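# Seat the L-shaped part flat in its matching pocket

## Task

Place the L-shaped part into the pocket shaped to match it so that it lies flat and rests fully down on the pocket's floor.

## Robot and tools

Robot: two arms, left_arm and right_arm, on a table. left_arm stands on the +y side and carries a left hand; right_arm carries a right hand. Bases (scene frame): left_arm at (-0.016, +0.298, +0.010) m, right_arm at (-0.009, -0.278, +0.019) m, each turned only slightly about z. Scene frame: origin at table-top height halfway between the nominal bases, +x out over the table, +z up. Image sides do not match arm names. A camera stand sits behind the arms, and loose objects may occasionally get a small nudge from outside.

Frames: every hand pose, target and offset an arm reports or receives is in that arm's own base frame; fixed cameras and the table use the scene frame. The hand point lies 0.15 m out from the wrist face along the fingers and 0.05 m in front of the palm. Its +z runs along straight fingers, +y out of the palm; +x crosses the palm away from the thumb on the right hand but toward the thumb on the left. Straight fingertips reach 0.06-0.07 m past the point and lie 0.06 m behind it along -y. A wrist bracket on the little-finger side can strike things.

Row layout (used by both execute_actions and move): 28 numbers, each in [-1, 1], always for both arms. Left arm first: dx, dy, dz, rx, ry, rz, thumb_turn, thumb_bend, index, middle, ring, little, force_limit, speed; then the same 14 for the right arm. The six pose numbers are offsets, not poses: they count from that arm's Hand target as it stood when the action or move began, along the arm's base axes, with 1.0 = 0.6 m or 180 degrees; rx, ry, rz form one rotation vector about the Hand target position. Within one action every row counts from the same start, and re-sending an offset moves the arm further. All-zero pose numbers re-request the current Hand target. The six hand numbers are absolute motor targets: -1 open (thumb beside palm, thumb straight, fingers straight), +1 closed (thumb opposite fingers, fully bent/curled). force_limit maps -1..+1 to about 0..10 N at the fingertip (thumb motors up to 15 N). speed rises from almost nothing at -1 to full at +0.48 and above. There is no 'unchanged' value: to leave a hand alone, resend the eight hand numbers of its last executed row (before any, use its hand_measured plus hand_force_limit and hand_speed).

Tools:
- execute_actions(actions, cameras): actions is a list of actions; each action is up to 15 rows, one per 1/30 s step, and a short one repeats its final row. Images come only when actions is empty or cameras lists names ("all", or camera names).
- move(target, speed, blend, blocking, cameras): target is one row or up to 15 rows; every row's offsets are from the same starting Hand targets, not chained. speed is path top speed in m/s (0.002-4.3, default 0.25; turning up to twice that in rad/s), one value or one per target. blend (m) rounds corners between listed targets; 0 stops at each. Runs at most 10 s. blocking=false returns after about 0.5 s while it continues. The result ends with a 'move:' line: done, off_target, moving, held or fault, and limits=paced (pose clipped) or limits=held (steps withheld). Paths ignore obstacles and the other arm.
- wait(seconds 0-10): lets time pass; a running move keeps going.
- stop(): brakes a running move.
- zoom_image(camera, region [x0, y0, x1, y1] in image pixels, at most 504 by 504): closer look at the latest image of cam_high, cam_low, cam_left_wrist or cam_right_wrist (each 896x504).
- show_instructions(): shows the task's reference pages.
- finished_scene(scene 1): ends the scene permanently.

Results: per arm, end_effector_position (m) and end_effector_quat_wxyz in base frame, Hand target (the commanded pose after clipping; next offsets count from it), joint positions, velocities and torques, and six-value hand lists in motor order: hand_measured, hand_stopped_by (moving, target, force, stalled, fault), hand_load_n (positive = finger pushed open; near 0 after a lost grip). Camera calibration is supplied for projecting image points.

Behaviour to expect: orientation commands are clipped to 40 degrees from the current orientation per step. Arms track loosely and often rest 1-3 cm (sometimes 5 cm) below the command; that is not contact. To close the gap, send the remaining distance as a new offset. A blocked arm keeps pushing until commanded back past its hand point. Motors start only when their target changes by at least 0.002; a finger closing on something stops at force_limit and locks. For a gentle grip use speed at or below -0.94. The thumb-in-front grip suits objects about 0.035-0.065 m thick.

Avoid: arms touching each other or one hand closing on the other's fingers; paths passing near an arm's own base; fast moves into contact or targets far beyond a contact; dropping the part, releasing it while it moves, or letting anything leave the table; heavy finger loads. Long holding, stretching or pushing heats motors: a MOTOR HOT line appears near 85 °C, and at 100 °C the arm drops under an OVER-TEMPERATURE FAULT for 30-60 s. The part must stay seated after the robot lets go.

Each tool is called as a command line: name --argument value for each argument, lists and objects as JSON in quotes; but a table of rows of numbers goes row by row, as --pt "numbers of a row", without its own name.

Reference images:

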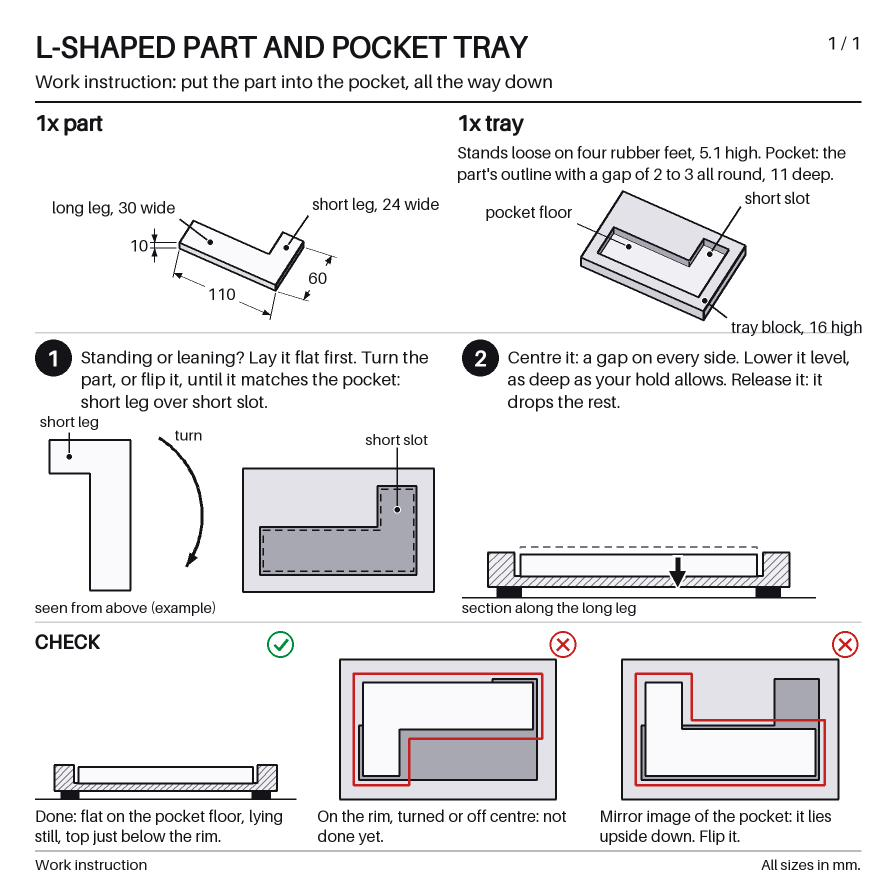

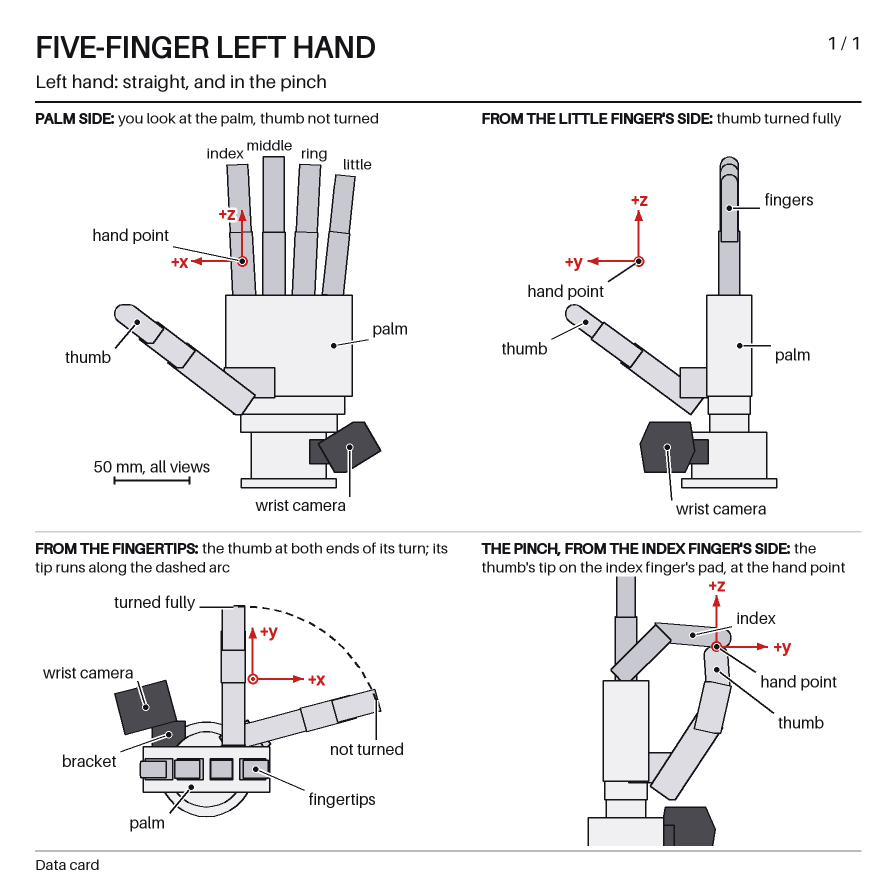

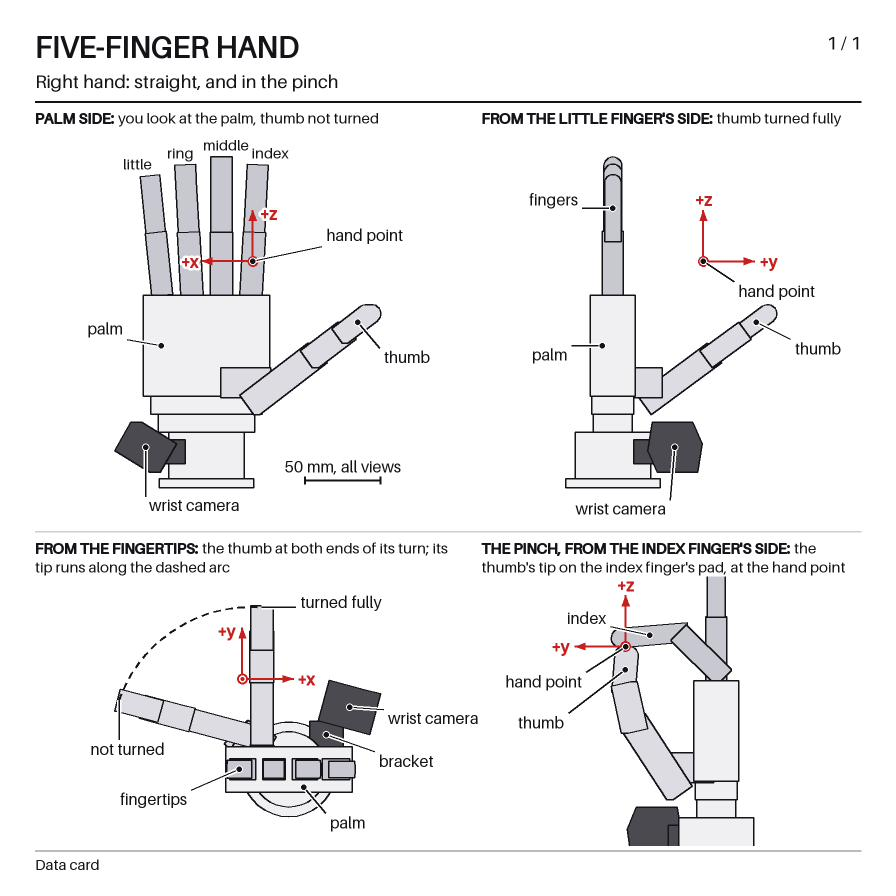

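## Session

execute_actions --actions '[]'

Scene clock: 0.00 s.
left_arm: end_effector_position=(+0.5170, -0.2820, +0.1216) hand_measured=(-1.000, -1.000, -1.000, -1.000, -1.000, -1.000) hand_load_n=(+0.0, +0.0, +0.0, +0.0, +0.0, +0.0) hand_stopped_by=(target, target, target, target, target, target) hand_force_limit=0.00 hand_speed=-0.80 end_effector_quat_wxyz=(+0.374, +0.179, +0.713, +0.565) | right_arm: end_effector_position=(+0.4405, -0.2892, +0.2319) hand_measured=(-1.000, -1.000, -1.000, -1.000, -1.000, -1.000) hand_load_n=(+0.0, +0.0, +0.0, +0.0, +0.0, +0.0) hand_stopped_by=(target, target, target, target, target, target) hand_force_limit=0.00 hand_speed=-0.80 end_effector_quat_wxyz=(+0.314, +0.572, -0.309, +0.693)
Joint positions: left_arm=[-0.84 2.223 1.591 -1.047 -1.489 1.124] | right_arm=[-0.258 1.493 0.625 1.067 0.653 -1.622]
Joint velocities: within noise
Joint torques (N m): no reading
Heat: left arm: hottest elbow 33 °C; right arm: hottest shoulder 34 °C.
Hand target: left_arm +0.5202, -0.2856, +0.1280; +0.381, +0.172, +0.715, +0.561 | right_arm +0.4460, -0.2907, +0.2429; +0.312, +0.561, -0.310, +0.701

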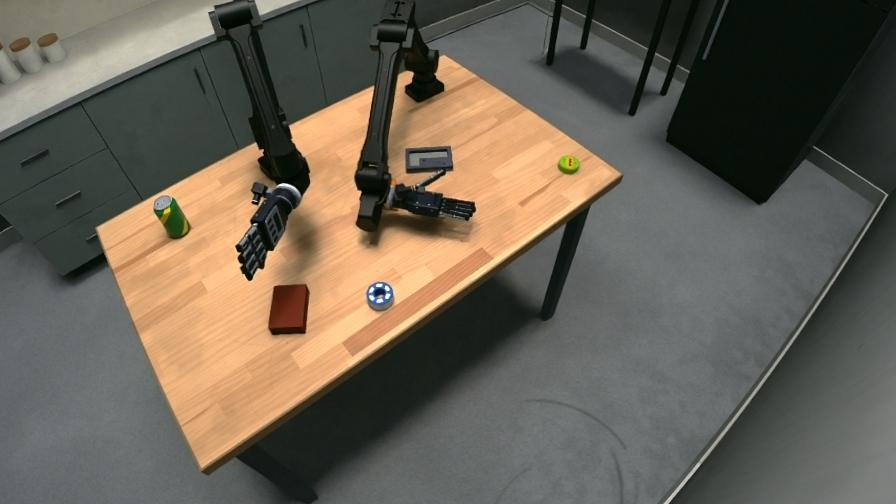

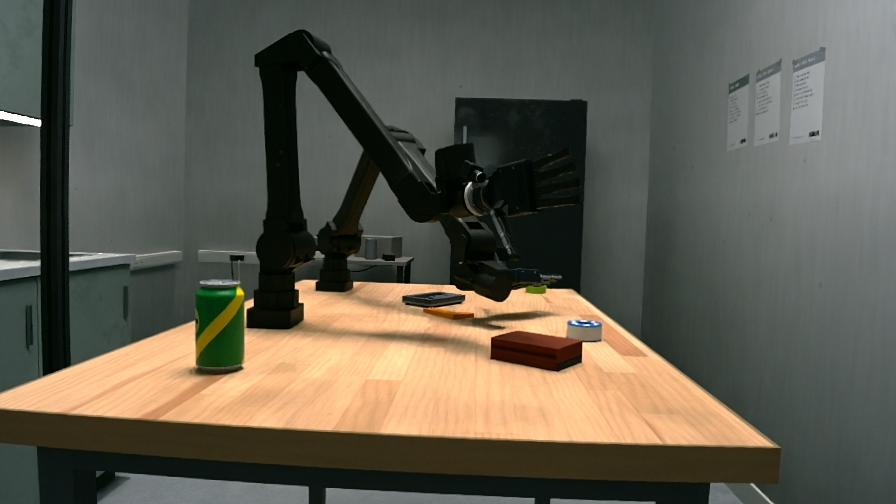

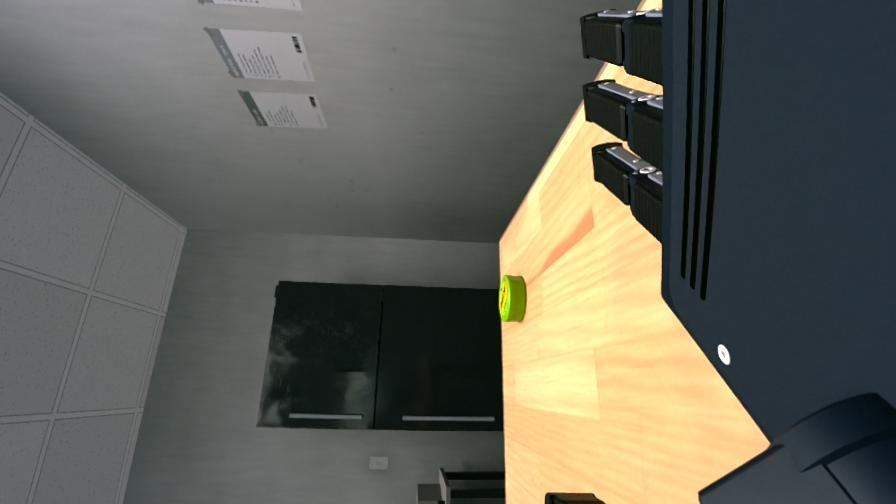

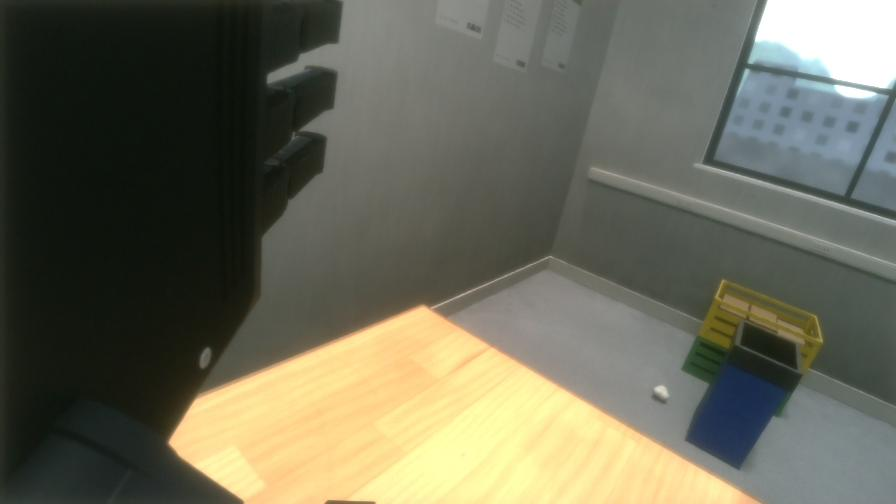

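zoom_image --camera "cam_high" --region '[340, 100, 520, 240]'

zoom_image --camera "cam_low" --region '[370, 250, 530, 340]'

Scaled by 2.800 from the camera's 896x504 image, which has a finer 1280x720 frame.

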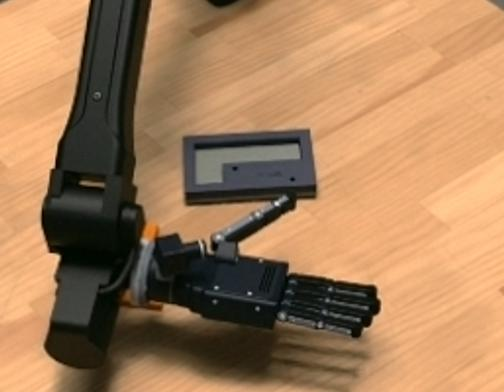

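Scaled by 3.150 from the camera's 896x504 image, which has a finer 1280x720 frame.

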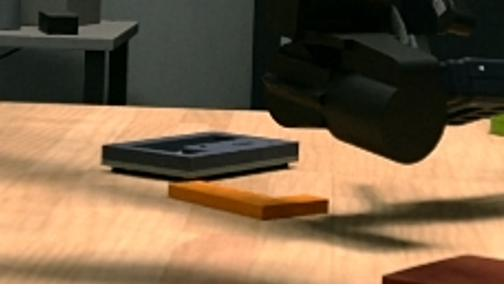

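move --pt "0 0 0.167 0 0 0 -1 -1 -1 -1 -1 -1 0 -0.8 0 0 0 0 0 0 -1 -1 -1 -1 -1 -1 0 -0.8" --pt "-0.092 0.78 0.203 0 0 0.278 -1 -1 -1 -1 -1 -1 0 -0.8 0 0 0 0 0 0 -1 -1 -1 -1 -1 -1 0 -0.8" --speed 0.3 --blend '[0.05,0]' --cameras '["cam_high","cam_low"]'

Scene clock: 98.63 s.
left_arm: end_effector_position=(+0.4552, +0.1851, +0.2409) hand_measured=(-1.000, -1.000, -1.000, -1.000, -1.000, -1.000) hand_load_n=(+0.0, +0.0, +0.0, +0.0, +0.0, +0.0) hand_stopped_by=(target, target, target, target, target, target) hand_force_limit=0.00 hand_speed=-0.80 end_effector_quat_wxyz=(+0.103, -0.143, +0.723, +0.668) | right_arm: end_effector_position=(+0.4405, -0.2892, +0.2319) hand_measured=(-1.000, -1.000, -1.000, -1.000, -1.000, -1.000) hand_load_n=(-0.5, +0.0, +0.0, +0.0, +0.0, +0.0) hand_stopped_by=(target, target, target, target, target, target) hand_force_limit=0.00 hand_speed=-0.80 end_effector_quat_wxyz=(+0.314, +0.572, -0.309, +0.693)
Joint positions: left_arm=[-0.019 1.941 1.43 -1.671 -1.465 0.609] | right_arm=[-0.258 1.493 0.625 1.067 0.653 -1.622]
Joint torques (N m): left_arm=[-0.44 -14.21 8.43 -1.09 -0.74 0.11] | right_arm=[0.09 -10.11 7.45 1.68 -0.16 -0.13]
Heat: left arm: hottest elbow 36 °C; right arm: hottest shoulder 34 °C.
Hand target: left_arm +0.4650, +0.1823, +0.2497; +0.108, -0.146, +0.720, +0.669 | right_arm +0.4460, -0.2907, +0.2429; +0.312, +0.561, -0.310, +0.701
Off the commanded pose: left_arm 0.013 m, 1 deg | right_arm 0.012 m, 2 deg.
joint sent to its limit (left arm) — joint 4 (wrist pitch), lower limit. The joint targets still meet the commanded pose.
move: off_target (left_arm, right_arm)
Images, in order (width x height): cam_high 896x504, cam_low 896x504.

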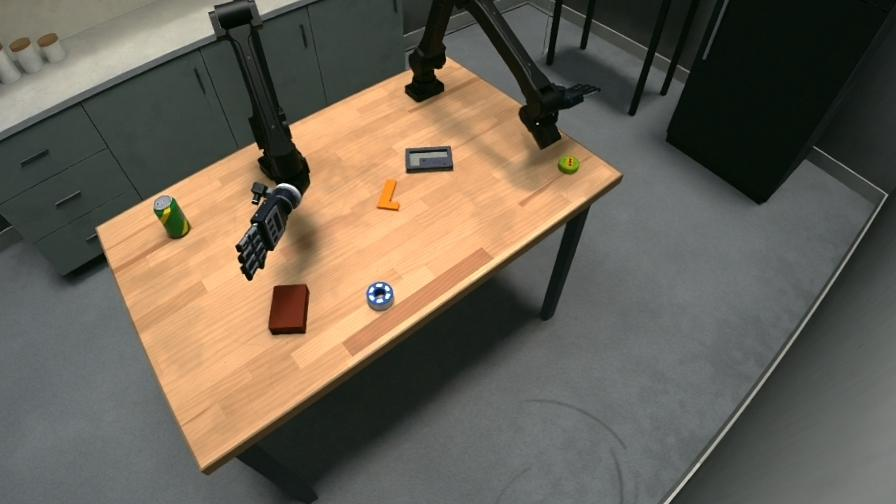

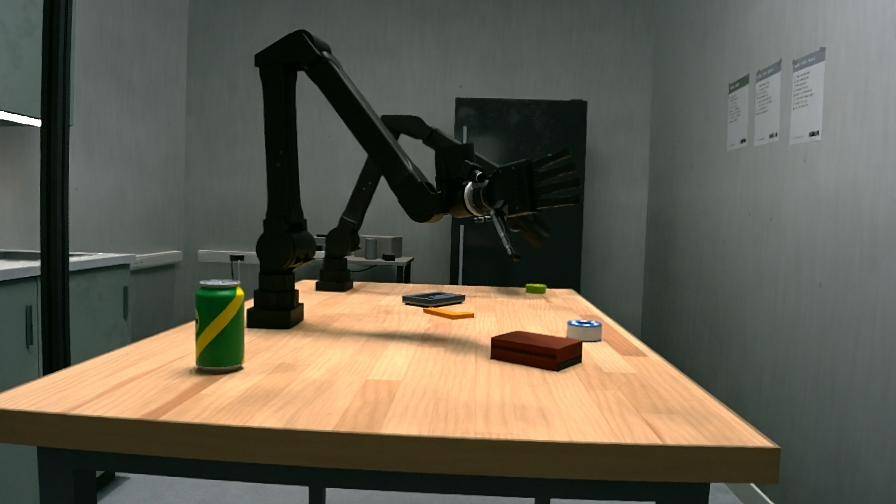

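zoom_image --camera "cam_high" --region '[360, 135, 480, 225]'

Scaled by 4.200 from the camera's 896x504 image, which has a finer 1280x720 frame.

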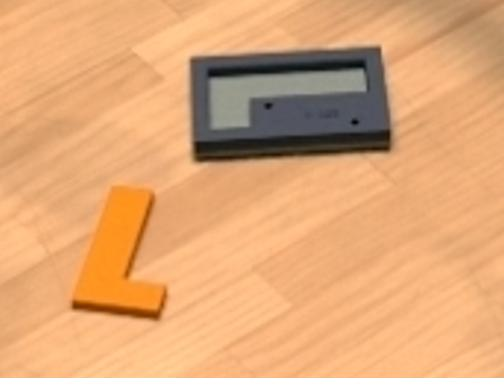

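move --pt "-0.075 -0.103 0.05 -0.217 -0.400 0.120 -1 -1 -1 -1 -1 -1 0 -0.8 -0.09 0.39 -0.02 0.232 0.08 0.173 1 -1 -0.5 -0.6 -1 -1 -0.4 0" --pt "-0.175 -0.304 0 -0.585 -0.579 0.014 -1 -1 -1 -1 -1 -1 0 -0.8 -0.185 0.778 -0.222 0.4635 0.159 0.3458 1 -1 -0.5 -0.6 -1 -1 -0.4 0" --speed 0.35 --blend '[0.06,0]' --cameras '["all"]'

Scene clock: 221.00 s.
left_arm: end_effector_position=(+0.3569, -0.0025, +0.2422) hand_measured=(-1.000, -1.000, -1.000, -1.000, -1.000, -1.000) hand_load_n=(+0.0, +0.0, +0.0, +0.0, +0.0, +0.0) hand_stopped_by=(target, target, target, target, target, target) hand_force_limit=0.00 hand_speed=-0.80 end_effector_quat_wxyz=(-0.399, +0.579, -0.588, +0.399) | right_arm: end_effector_position=(+0.3355, +0.1707, +0.1096) hand_measured=(+1.000, -1.000, -0.500, -0.600, -1.000, -1.000) hand_load_n=(+0.0, +0.0, +0.0, +0.0, +0.0, +0.0) hand_stopped_by=(target, target, target, target, target, target) hand_force_limit=-0.40 hand_speed=0.00 end_effector_quat_wxyz=(-0.421, +0.822, -0.295, +0.244)
Joint positions: left_arm=[0.149 0.607 0.591 -0.36 0.147 0.065] | right_arm=[0.281 0.941 0.486 -0.141 -0.354 -0.412]
Joint torques (N m): left_arm=[0.85 0.44 8.91 2.84 0.17 -0.12] | right_arm=[1.26 -4.19 7.5 2.39 -0.31 0.02]
Heat: left arm: hottest elbow 39 °C; right arm: hottest shoulder 34 °C.
Hand target: left_arm +0.3600, -0.0001, +0.2499; -0.406, +0.578, -0.579, +0.406 | right_arm +0.3350, +0.1762, +0.1098; -0.428, +0.820, -0.292, +0.244
Off the commanded pose: left_arm 0.008 m, 2 deg | right_arm 0.005 m, 1 deg.
move: done
camera_calibration:
cam_left_wrist: T_world_to_cam=[[0.38375, -0.26259, 0.885315, -0.34558], [-0.541767, -0.840405, -0.0144341, 0.195907], [0.747813, -0.474096, -0.464768, -0.0432073], [0, 0, 0, 1]] pos_world=[0.271064, 0.0534111, 0.288694]
cam_right_wrist: T_world_to_cam=[[-0.0972143, -0.601824, -0.79269, 0.226608], [-0.980021, 0.196743, -0.0291827, 0.297991], [0.173519, 0.774015, -0.608927, -0.0132046], [0, 0, 0, 1]] pos_world=[0.316358, 0.0879708, 0.180285]

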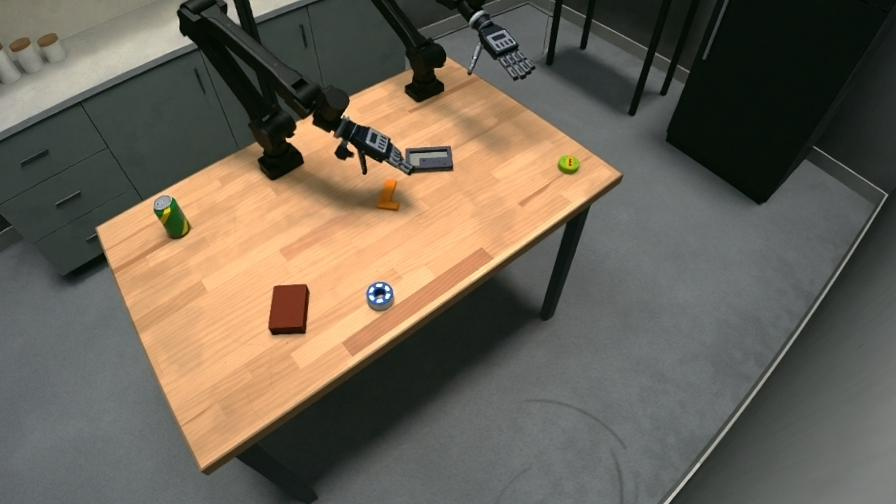

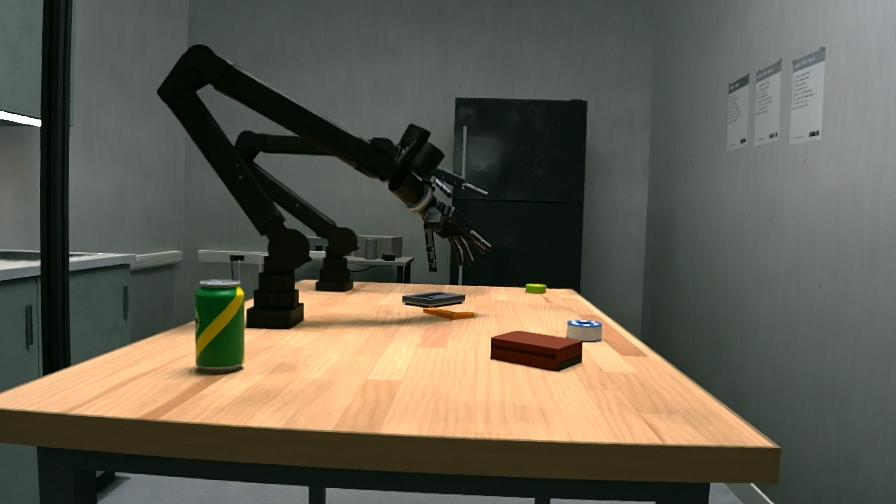

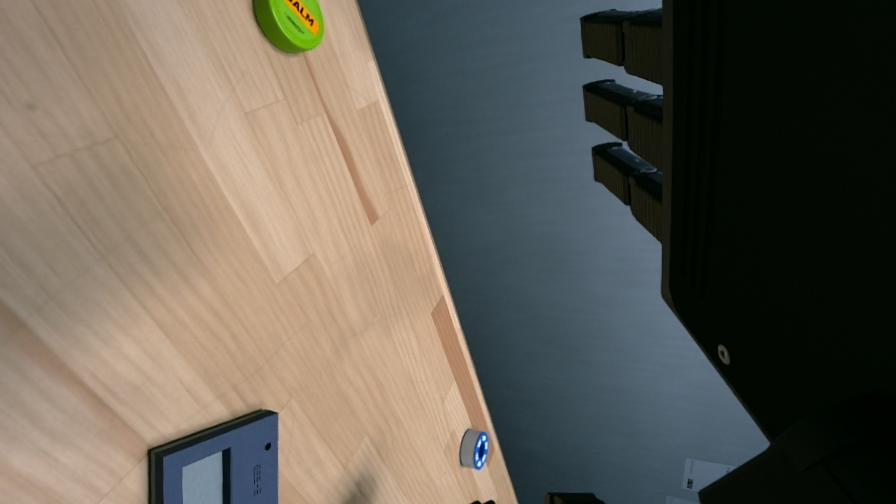

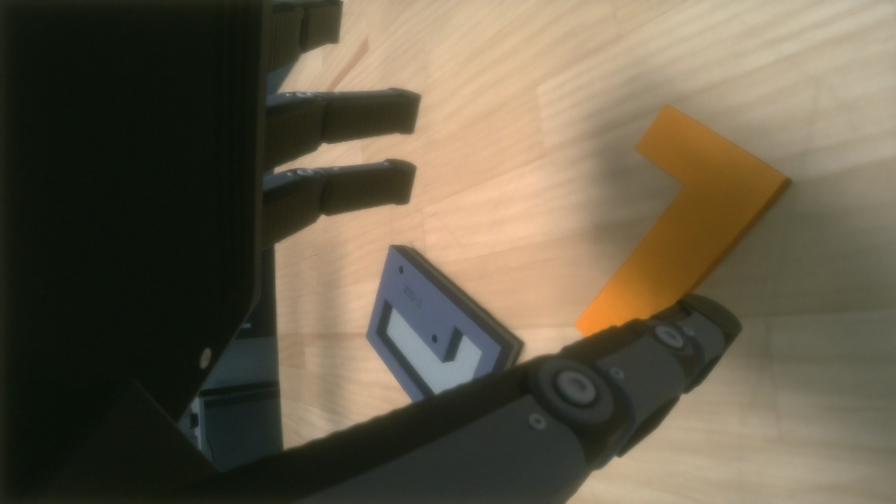

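move --target '[0,0,0,0,0,0,-1,-1,-1,-1,-1,-1,0,-0.8,-0.0058,0.0055,-0.1397,0,0,0,1,-0.5,-0.35,-0.42,-1,-1,-0.4,0]' --speed 0.15 --cameras '["cam_low","cam_right_wrist"]'

zoom_image --camera "cam_low" --region '[390, 230, 520, 330]'

Scene clock: 256.53 s.
left_arm: end_effector_position=(+0.3569, -0.0025, +0.2422) hand_measured=(-1.000, -1.000, -1.000, -1.000, -1.000, -1.000) hand_load_n=(+0.0, +0.0, +0.0, +0.0, +0.0, +0.0) hand_stopped_by=(target, target, target, target, target, target) hand_force_limit=0.00 hand_speed=-0.80 end_effector_quat_wxyz=(-0.399, +0.579, -0.588, +0.399) | right_arm: end_effector_position=(+0.3317, +0.1740, +0.0235) hand_measured=(+1.000, -0.500, -0.350, -0.420, -1.000, -1.000) hand_load_n=(+0.0, +0.0, +0.0, +0.0, +0.0, +0.0) hand_stopped_by=(target, target, target, target, target, target) hand_force_limit=-0.40 hand_speed=0.00 end_effector_quat_wxyz=(-0.421, +0.823, -0.295, +0.241)
Joint positions: left_arm=[0.149 0.607 0.591 -0.36 0.147 0.065] | right_arm=[0.296 1.176 0.34 0.237 -0.345 -0.402]
Joint torques (N m): left_arm=[0.85 0.44 8.91 2.84 0.17 -0.12] | right_arm=[1.14 -5.66 5.83 2.41 -0.13 0.03]
Heat: left arm: hottest elbow 39 °C; right arm: hottest shoulder 34 °C.
Hand target: left_arm +0.3600, +0.0000, +0.2499; -0.406, +0.578, -0.579, +0.406 | right_arm +0.3316, +0.1795, +0.0261; -0.428, +0.820, -0.292, +0.244
Off the commanded pose: left_arm 0.009 m, 2 deg | right_arm 0.006 m, 1 deg.
move: done
camera_calibration:
cam_right_wrist: T_world_to_cam=[[-0.10081, -0.601103, -0.792788, 0.160983], [-0.980408, 0.19556, -0.0236089, 0.291426], [0.169229, 0.774875, -0.609041, -0.0661987], [0, 0, 0, 1]] pos_world=[0.313148, 0.0910721, 0.0941881]
Images, in order (width x height): cam_low 896x504, cam_right_wrist 896x504.

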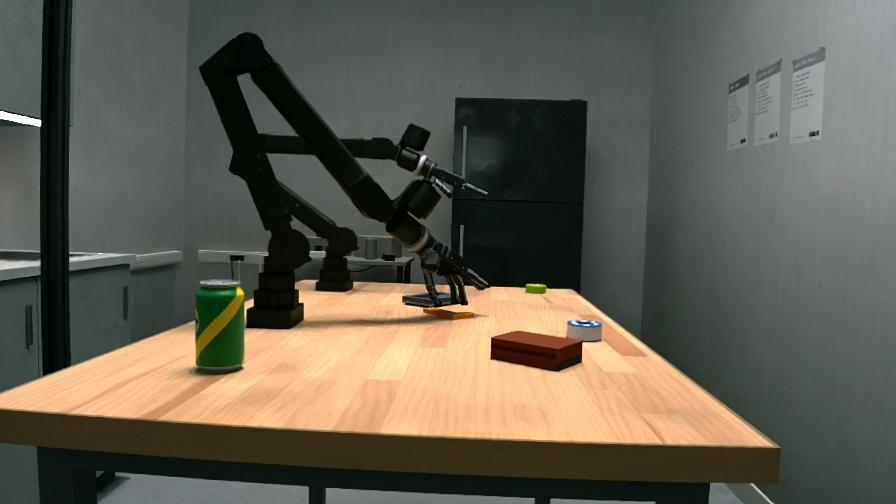

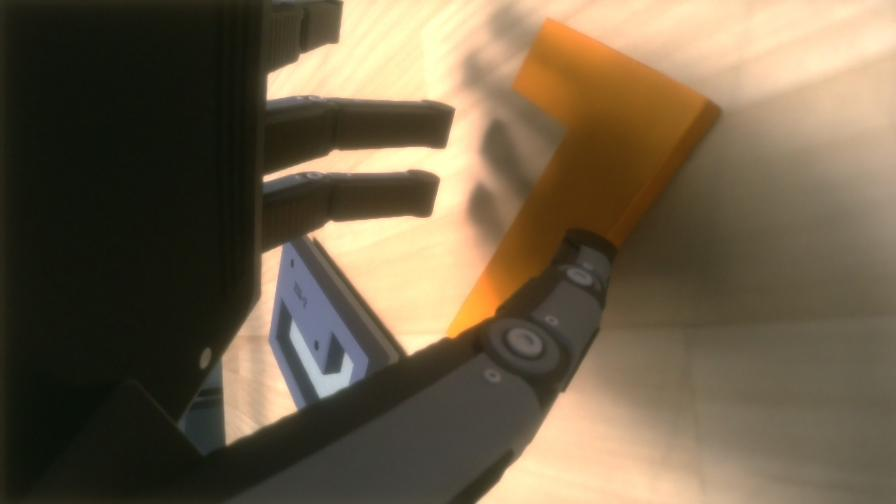

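Scaled by 3.877 from the camera's 896x504 image, which has a finer 1280x720 frame.

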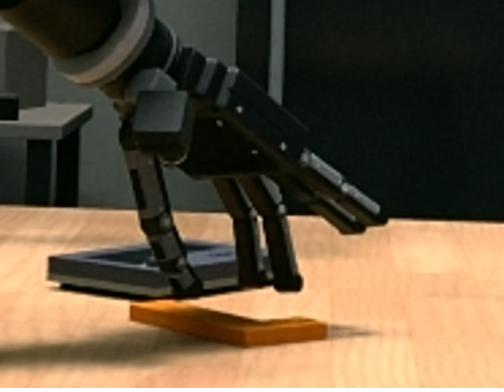

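zoom_image --camera "cam_right_wrist" --region '[400, 0, 760, 360]'

Scaled by 1.400 from the camera's 896x504 image, which has a finer 1280x720 frame.

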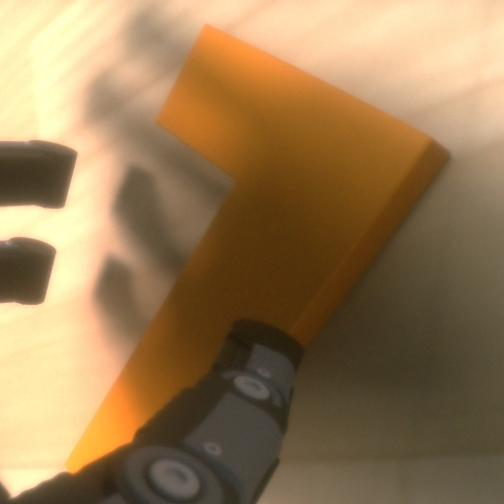

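move --target '[0,0,0,0,0,0,-1,-1,-1,-1,-1,-1,0,-0.8,0,-0.001,-0.0275,0,0,-0.0317,1,-0.5,-0.35,-0.38,-1,-1,-0.4,0]' --speed 0.08 --cameras '["cam_low","cam_right_wrist"]'

zoom_image --camera "cam_right_wrist" --region '[340, 0, 700, 360]'

zoom_image --camera "cam_low" --region '[400, 250, 500, 330]'

Scene clock: 301.37 s.
left_arm: end_effector_position=(+0.3569, -0.0025, +0.2422) hand_measured=(-1.000, -1.000, -1.000, -1.000, -1.000, -1.000) hand_load_n=(-0.5, +0.0, +0.0, +0.0, +0.0, +0.0) hand_stopped_by=(target, target, target, target, target, target) hand_force_limit=0.00 hand_speed=-0.80 end_effector_quat_wxyz=(-0.399, +0.579, -0.588, +0.399) | right_arm: end_effector_position=(+0.3342, +0.1741, +0.0107) hand_measured=(+1.000, -0.500, -0.350, -0.380, -1.000, -1.000) hand_load_n=(+0.5, +0.0, +0.0, +0.0, -0.5, +0.0) hand_stopped_by=(target, target, target, target, target, target) hand_force_limit=-0.40 hand_speed=0.00 end_effector_quat_wxyz=(-0.410, +0.806, -0.334, +0.266)
Joint positions: left_arm=[0.149 0.607 0.591 -0.36 0.147 0.065] | right_arm=[0.341 1.218 0.305 0.348 -0.223 -0.322]
Joint torques (N m): left_arm=[0.85 0.44 8.92 2.84 0.17 -0.12] | right_arm=[1.26 -5.13 5.14 2.51 -0.05 0.02]
Heat: left arm: hottest elbow 40 °C; right arm: hottest shoulder 34 °C.
Hand target: left_arm +0.3600, +0.0000, +0.2499; -0.406, +0.578, -0.579, +0.406 | right_arm +0.3316, +0.1789, +0.0095; -0.415, +0.804, -0.332, +0.265
Off the commanded pose: left_arm 0.009 m, 2 deg | right_arm 0.006 m, 1 deg.
move: done
camera_calibration:
cam_right_wrist: T_world_to_cam=[[-0.151436, -0.588091, -0.794491, 0.165865], [-0.955908, 0.291721, -0.0337319, 0.268656], [0.251607, 0.754353, -0.606338, -0.0985526], [0, 0, 0, 1]] pos_world=[0.306725, 0.0935142, 0.0810841]
Images, in order (width x height): cam_low 896x504, cam_right_wrist 896x504.

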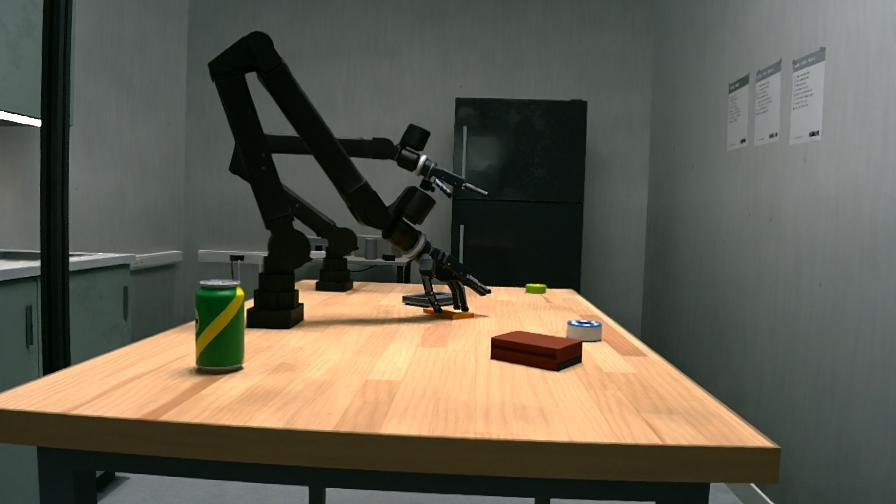

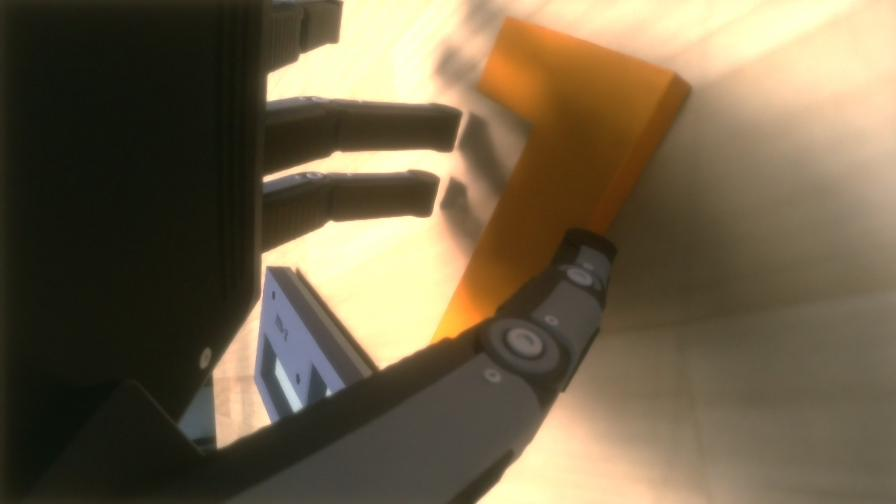

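Scaled by 1.400 from the camera's 896x504 image, which has a finer 1280x720 frame.

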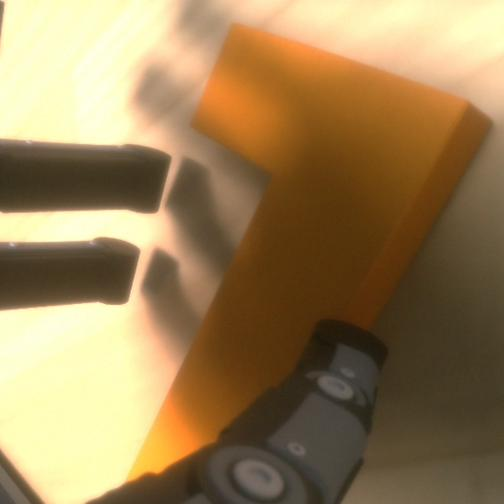

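Scaled by 5.040 from the camera's 896x504 image, which has a finer 1280x720 frame.

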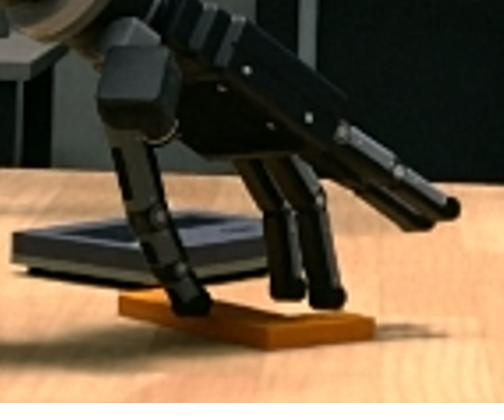

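move --pt "0 0 0 0 0 0 -1 -1 -1 -1 -1 -1 0 -0.8 -0.0062 -0.0025 0 0 0 0 1 -0.5 -0.35 -0.38 -1 -1 -0.4 0" --pt "0 0 0 0 0 0 -1 -1 -1 -1 -1 -1 0 -0.8 -0.0062 -0.0025 -0.0095 0 0 0 1 -0.5 -0.35 -0.38 -1 -1 -0.4 0" --speed 0.05 --cameras '["cam_low","cam_right_wrist"]'

zoom_image --camera "cam_right_wrist" --region '[340, 0, 700, 360]'

zoom_image --camera "cam_low" --region '[400, 250, 500, 330]'

Scene clock: 311.27 s.
left_arm: end_effector_position=(+0.3569, -0.0025, +0.2422) hand_measured=(-1.000, -1.000, -1.000, -1.000, -1.000, -1.000) hand_load_n=(-0.5, -0.5, +0.0, +0.0, +0.0, +0.0) hand_stopped_by=(target, target, target, target, target, target) hand_force_limit=0.00 hand_speed=-0.80 end_effector_quat_wxyz=(-0.399, +0.579, -0.588, +0.399) | right_arm: end_effector_position=(+0.3305, +0.1728, +0.0049) hand_measured=(+1.000, -0.500, -0.350, -0.380, -1.000, -1.000) hand_load_n=(+0.0, +0.0, +0.0, +0.0, +0.0, +0.0) hand_stopped_by=(target, target, target, target, target, target) hand_force_limit=-0.40 hand_speed=0.00 end_effector_quat_wxyz=(-0.410, +0.806, -0.334, +0.266)
Joint positions: left_arm=[0.149 0.607 0.591 -0.36 0.147 0.065] | right_arm=[0.341 1.231 0.289 0.377 -0.223 -0.321]
Joint torques (N m): left_arm=[0.85 0.44 8.91 2.82 0.17 -0.13] | right_arm=[1.2 -4.89 4.93 2.43 -0.06 0.02]
Heat: left arm: hottest elbow 40 °C; right arm: hottest shoulder 33 °C.
Hand target: left_arm +0.3600, +0.0000, +0.2499; -0.406, +0.578, -0.579, +0.406 | right_arm +0.3278, +0.1774, +0.0038; -0.415, +0.804, -0.333, +0.265
Off the commanded pose: left_arm 0.009 m, 2 deg | right_arm 0.005 m, 1 deg.
move: done
camera_calibration:
cam_right_wrist: T_world_to_cam=[[-0.151959, -0.587629, -0.794733, 0.160067], [-0.955822, 0.292066, -0.0331936, 0.265204], [0.25162, 0.754579, -0.606051, -0.100204], [0, 0, 0, 1]] pos_world=[0.303025, 0.0922152, 0.0752846]
Images, in order (width x height): cam_low 896x504, cam_right_wrist 896x504.

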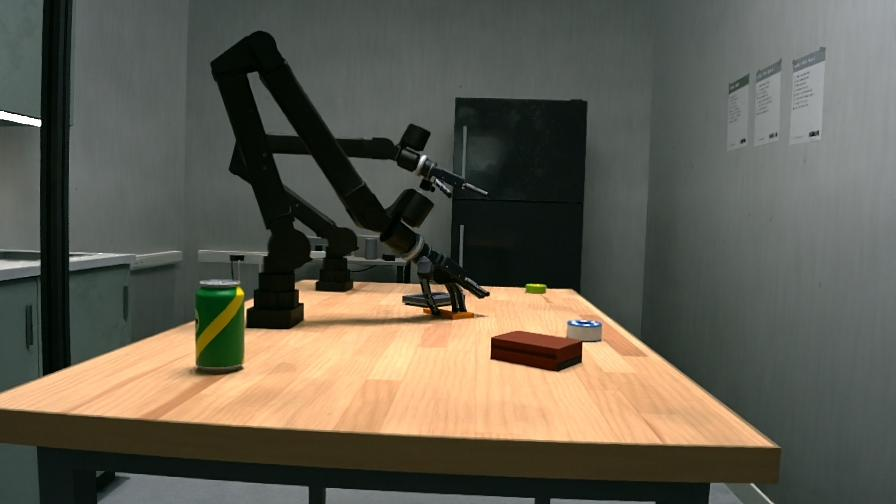

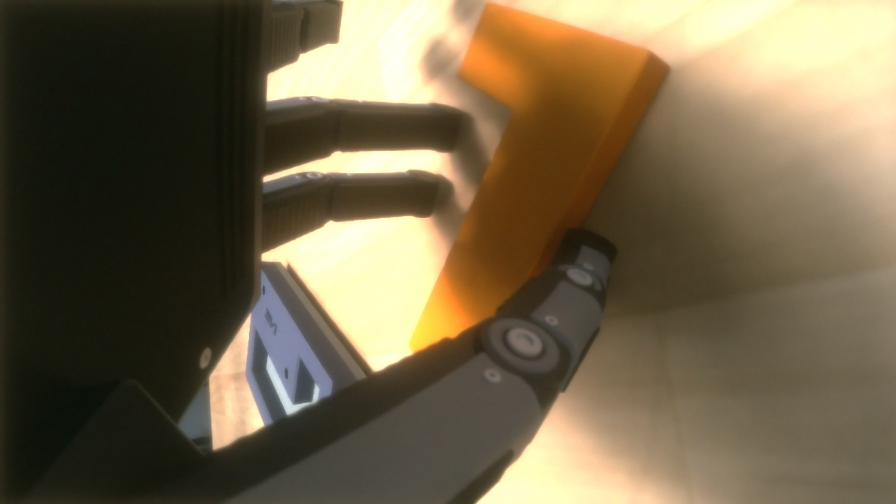

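Scaled by 1.400 from the camera's 896x504 image, which has a finer 1280x720 frame.

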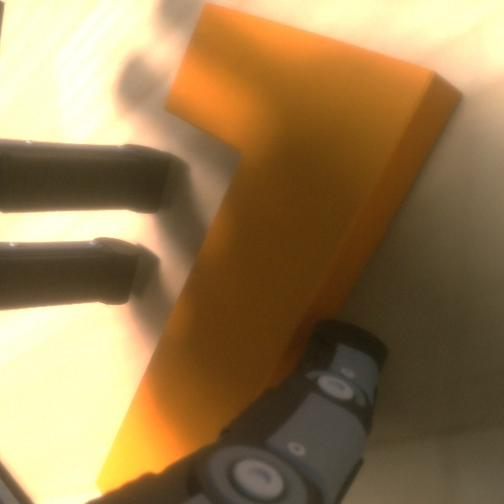

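Scaled by 5.040 from the camera's 896x504 image, which has a finer 1280x720 frame.

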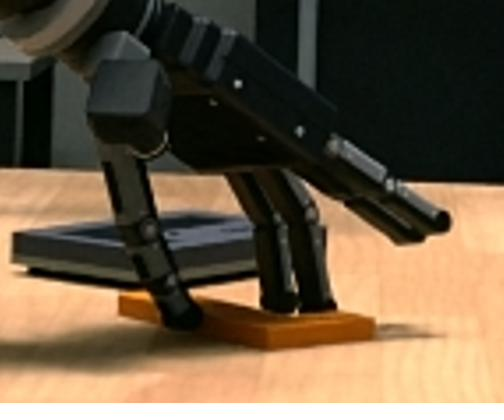

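zoom_image --camera "cam_low" --region '[415, 290, 480, 325]'

Scaled by 7.754 from the camera's 896x504 image, which has a finer 1280x720 frame.

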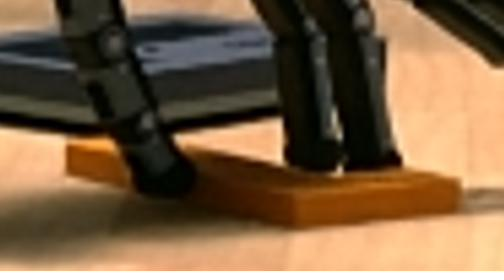

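move --target '[0,0,0,0,0,0,-1,-1,-1,-1,-1,-1,0,-0.8,0,0,-0.004,0,0,0,1,-0.5,-0.25,-0.28,-1,-1,-0.4,-0.5]' --speed 0.05 --cameras '["cam_low","cam_right_wrist"]'

zoom_image --camera "cam_low" --region '[415, 290, 480, 325]'

zoom_image --camera "cam_right_wrist" --region '[340, 0, 700, 360]'

Scene clock: 338.87 s.
left_arm: end_effector_position=(+0.3569, -0.0025, +0.2422) hand_measured=(-1.000, -1.000, -1.000, -1.000, -1.000, -1.000) hand_load_n=(+0.0, +0.0, +0.0, -0.5, +0.0, +0.0) hand_stopped_by=(target, target, target, target, target, target) hand_force_limit=0.00 hand_speed=-0.80 end_effector_quat_wxyz=(-0.399, +0.579, -0.588, +0.399) | right_arm: end_effector_position=(+0.3325, +0.1736, +0.0052) hand_measured=(+1.000, -0.500, -0.250, -0.280, -1.000, -1.000) hand_load_n=(+0.0, +0.0, +0.0, -0.5, +0.0, +0.0) hand_stopped_by=(target, target, target, target, target, target) hand_force_limit=-0.40 hand_speed=-0.50 end_effector_quat_wxyz=(-0.413, +0.804, -0.333, +0.268)
Joint positions: left_arm=[0.149 0.607 0.591 -0.36 0.147 0.065] | right_arm=[0.341 1.239 0.289 0.393 -0.223 -0.321]
Joint torques (N m): left_arm=[0.85 0.44 8.91 2.84 0.17 -0.12] | right_arm=[1.2 -4.78 4.74 2.44 -0.06 0]
Heat: left arm: hottest elbow 40 °C; right arm: hottest shoulder 33 °C.
Hand target: left_arm +0.3600, +0.0000, +0.2499; -0.406, +0.578, -0.579, +0.406 | right_arm +0.3279, +0.1774, +0.0014; -0.415, +0.804, -0.332, +0.265
Off the commanded pose: left_arm 0.009 m, 2 deg | right_arm 0.007 m, 1 deg.
move: done
camera_calibration:
cam_right_wrist: T_world_to_cam=[[-0.145849, -0.585141, -0.797708, 0.158646], [-0.955477, 0.292373, -0.039769, 0.26686], [0.256498, 0.756391, -0.601731, -0.103006], [0, 0, 0, 1]] pos_world=[0.304538, 0.0927206, 0.0751836]
Images, in order (width x height): cam_low 896x504, cam_right_wrist 896x504.

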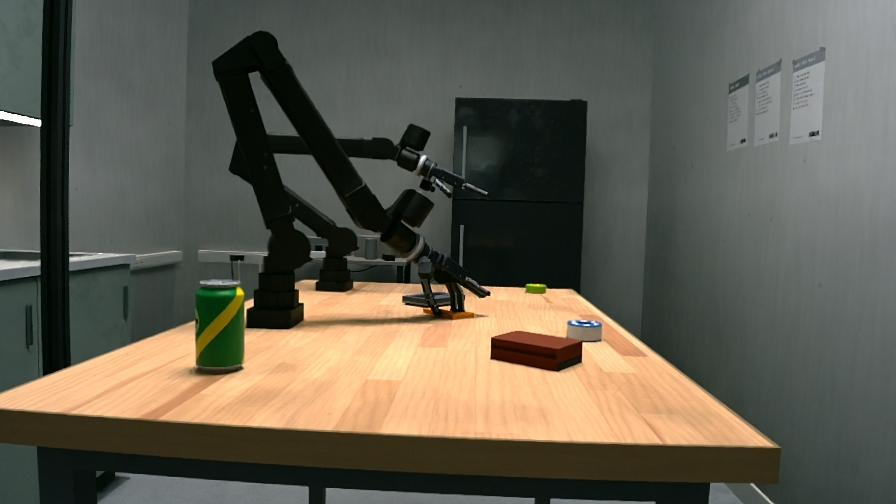

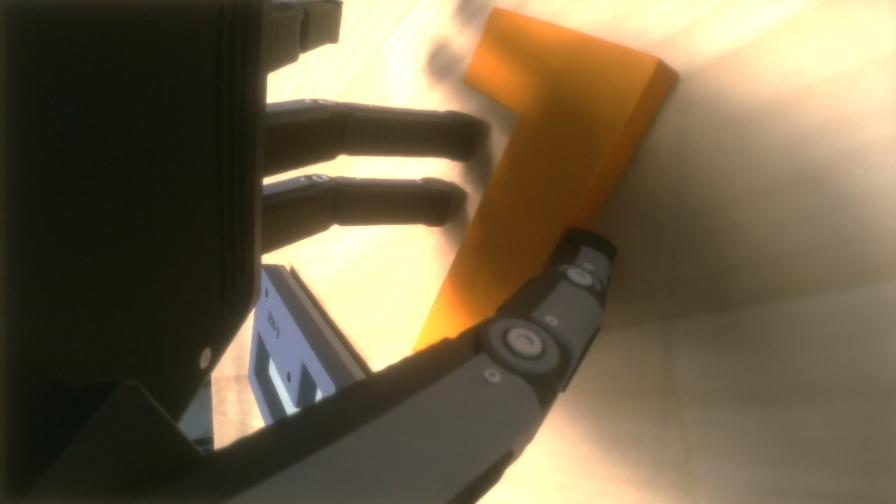

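Scaled by 7.754 from the camera's 896x504 image, which has a finer 1280x720 frame.

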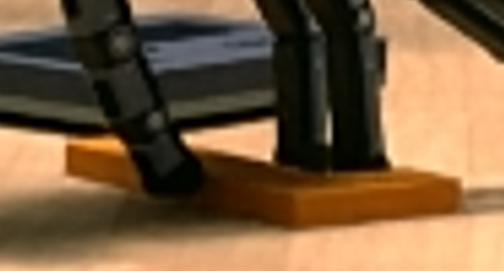

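Scaled by 1.400 from the camera's 896x504 image, which has a finer 1280x720 frame.

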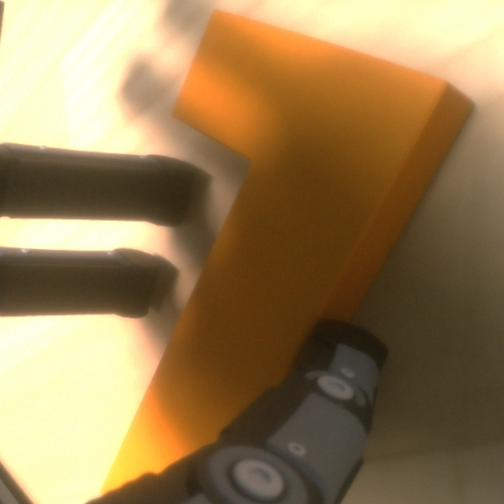

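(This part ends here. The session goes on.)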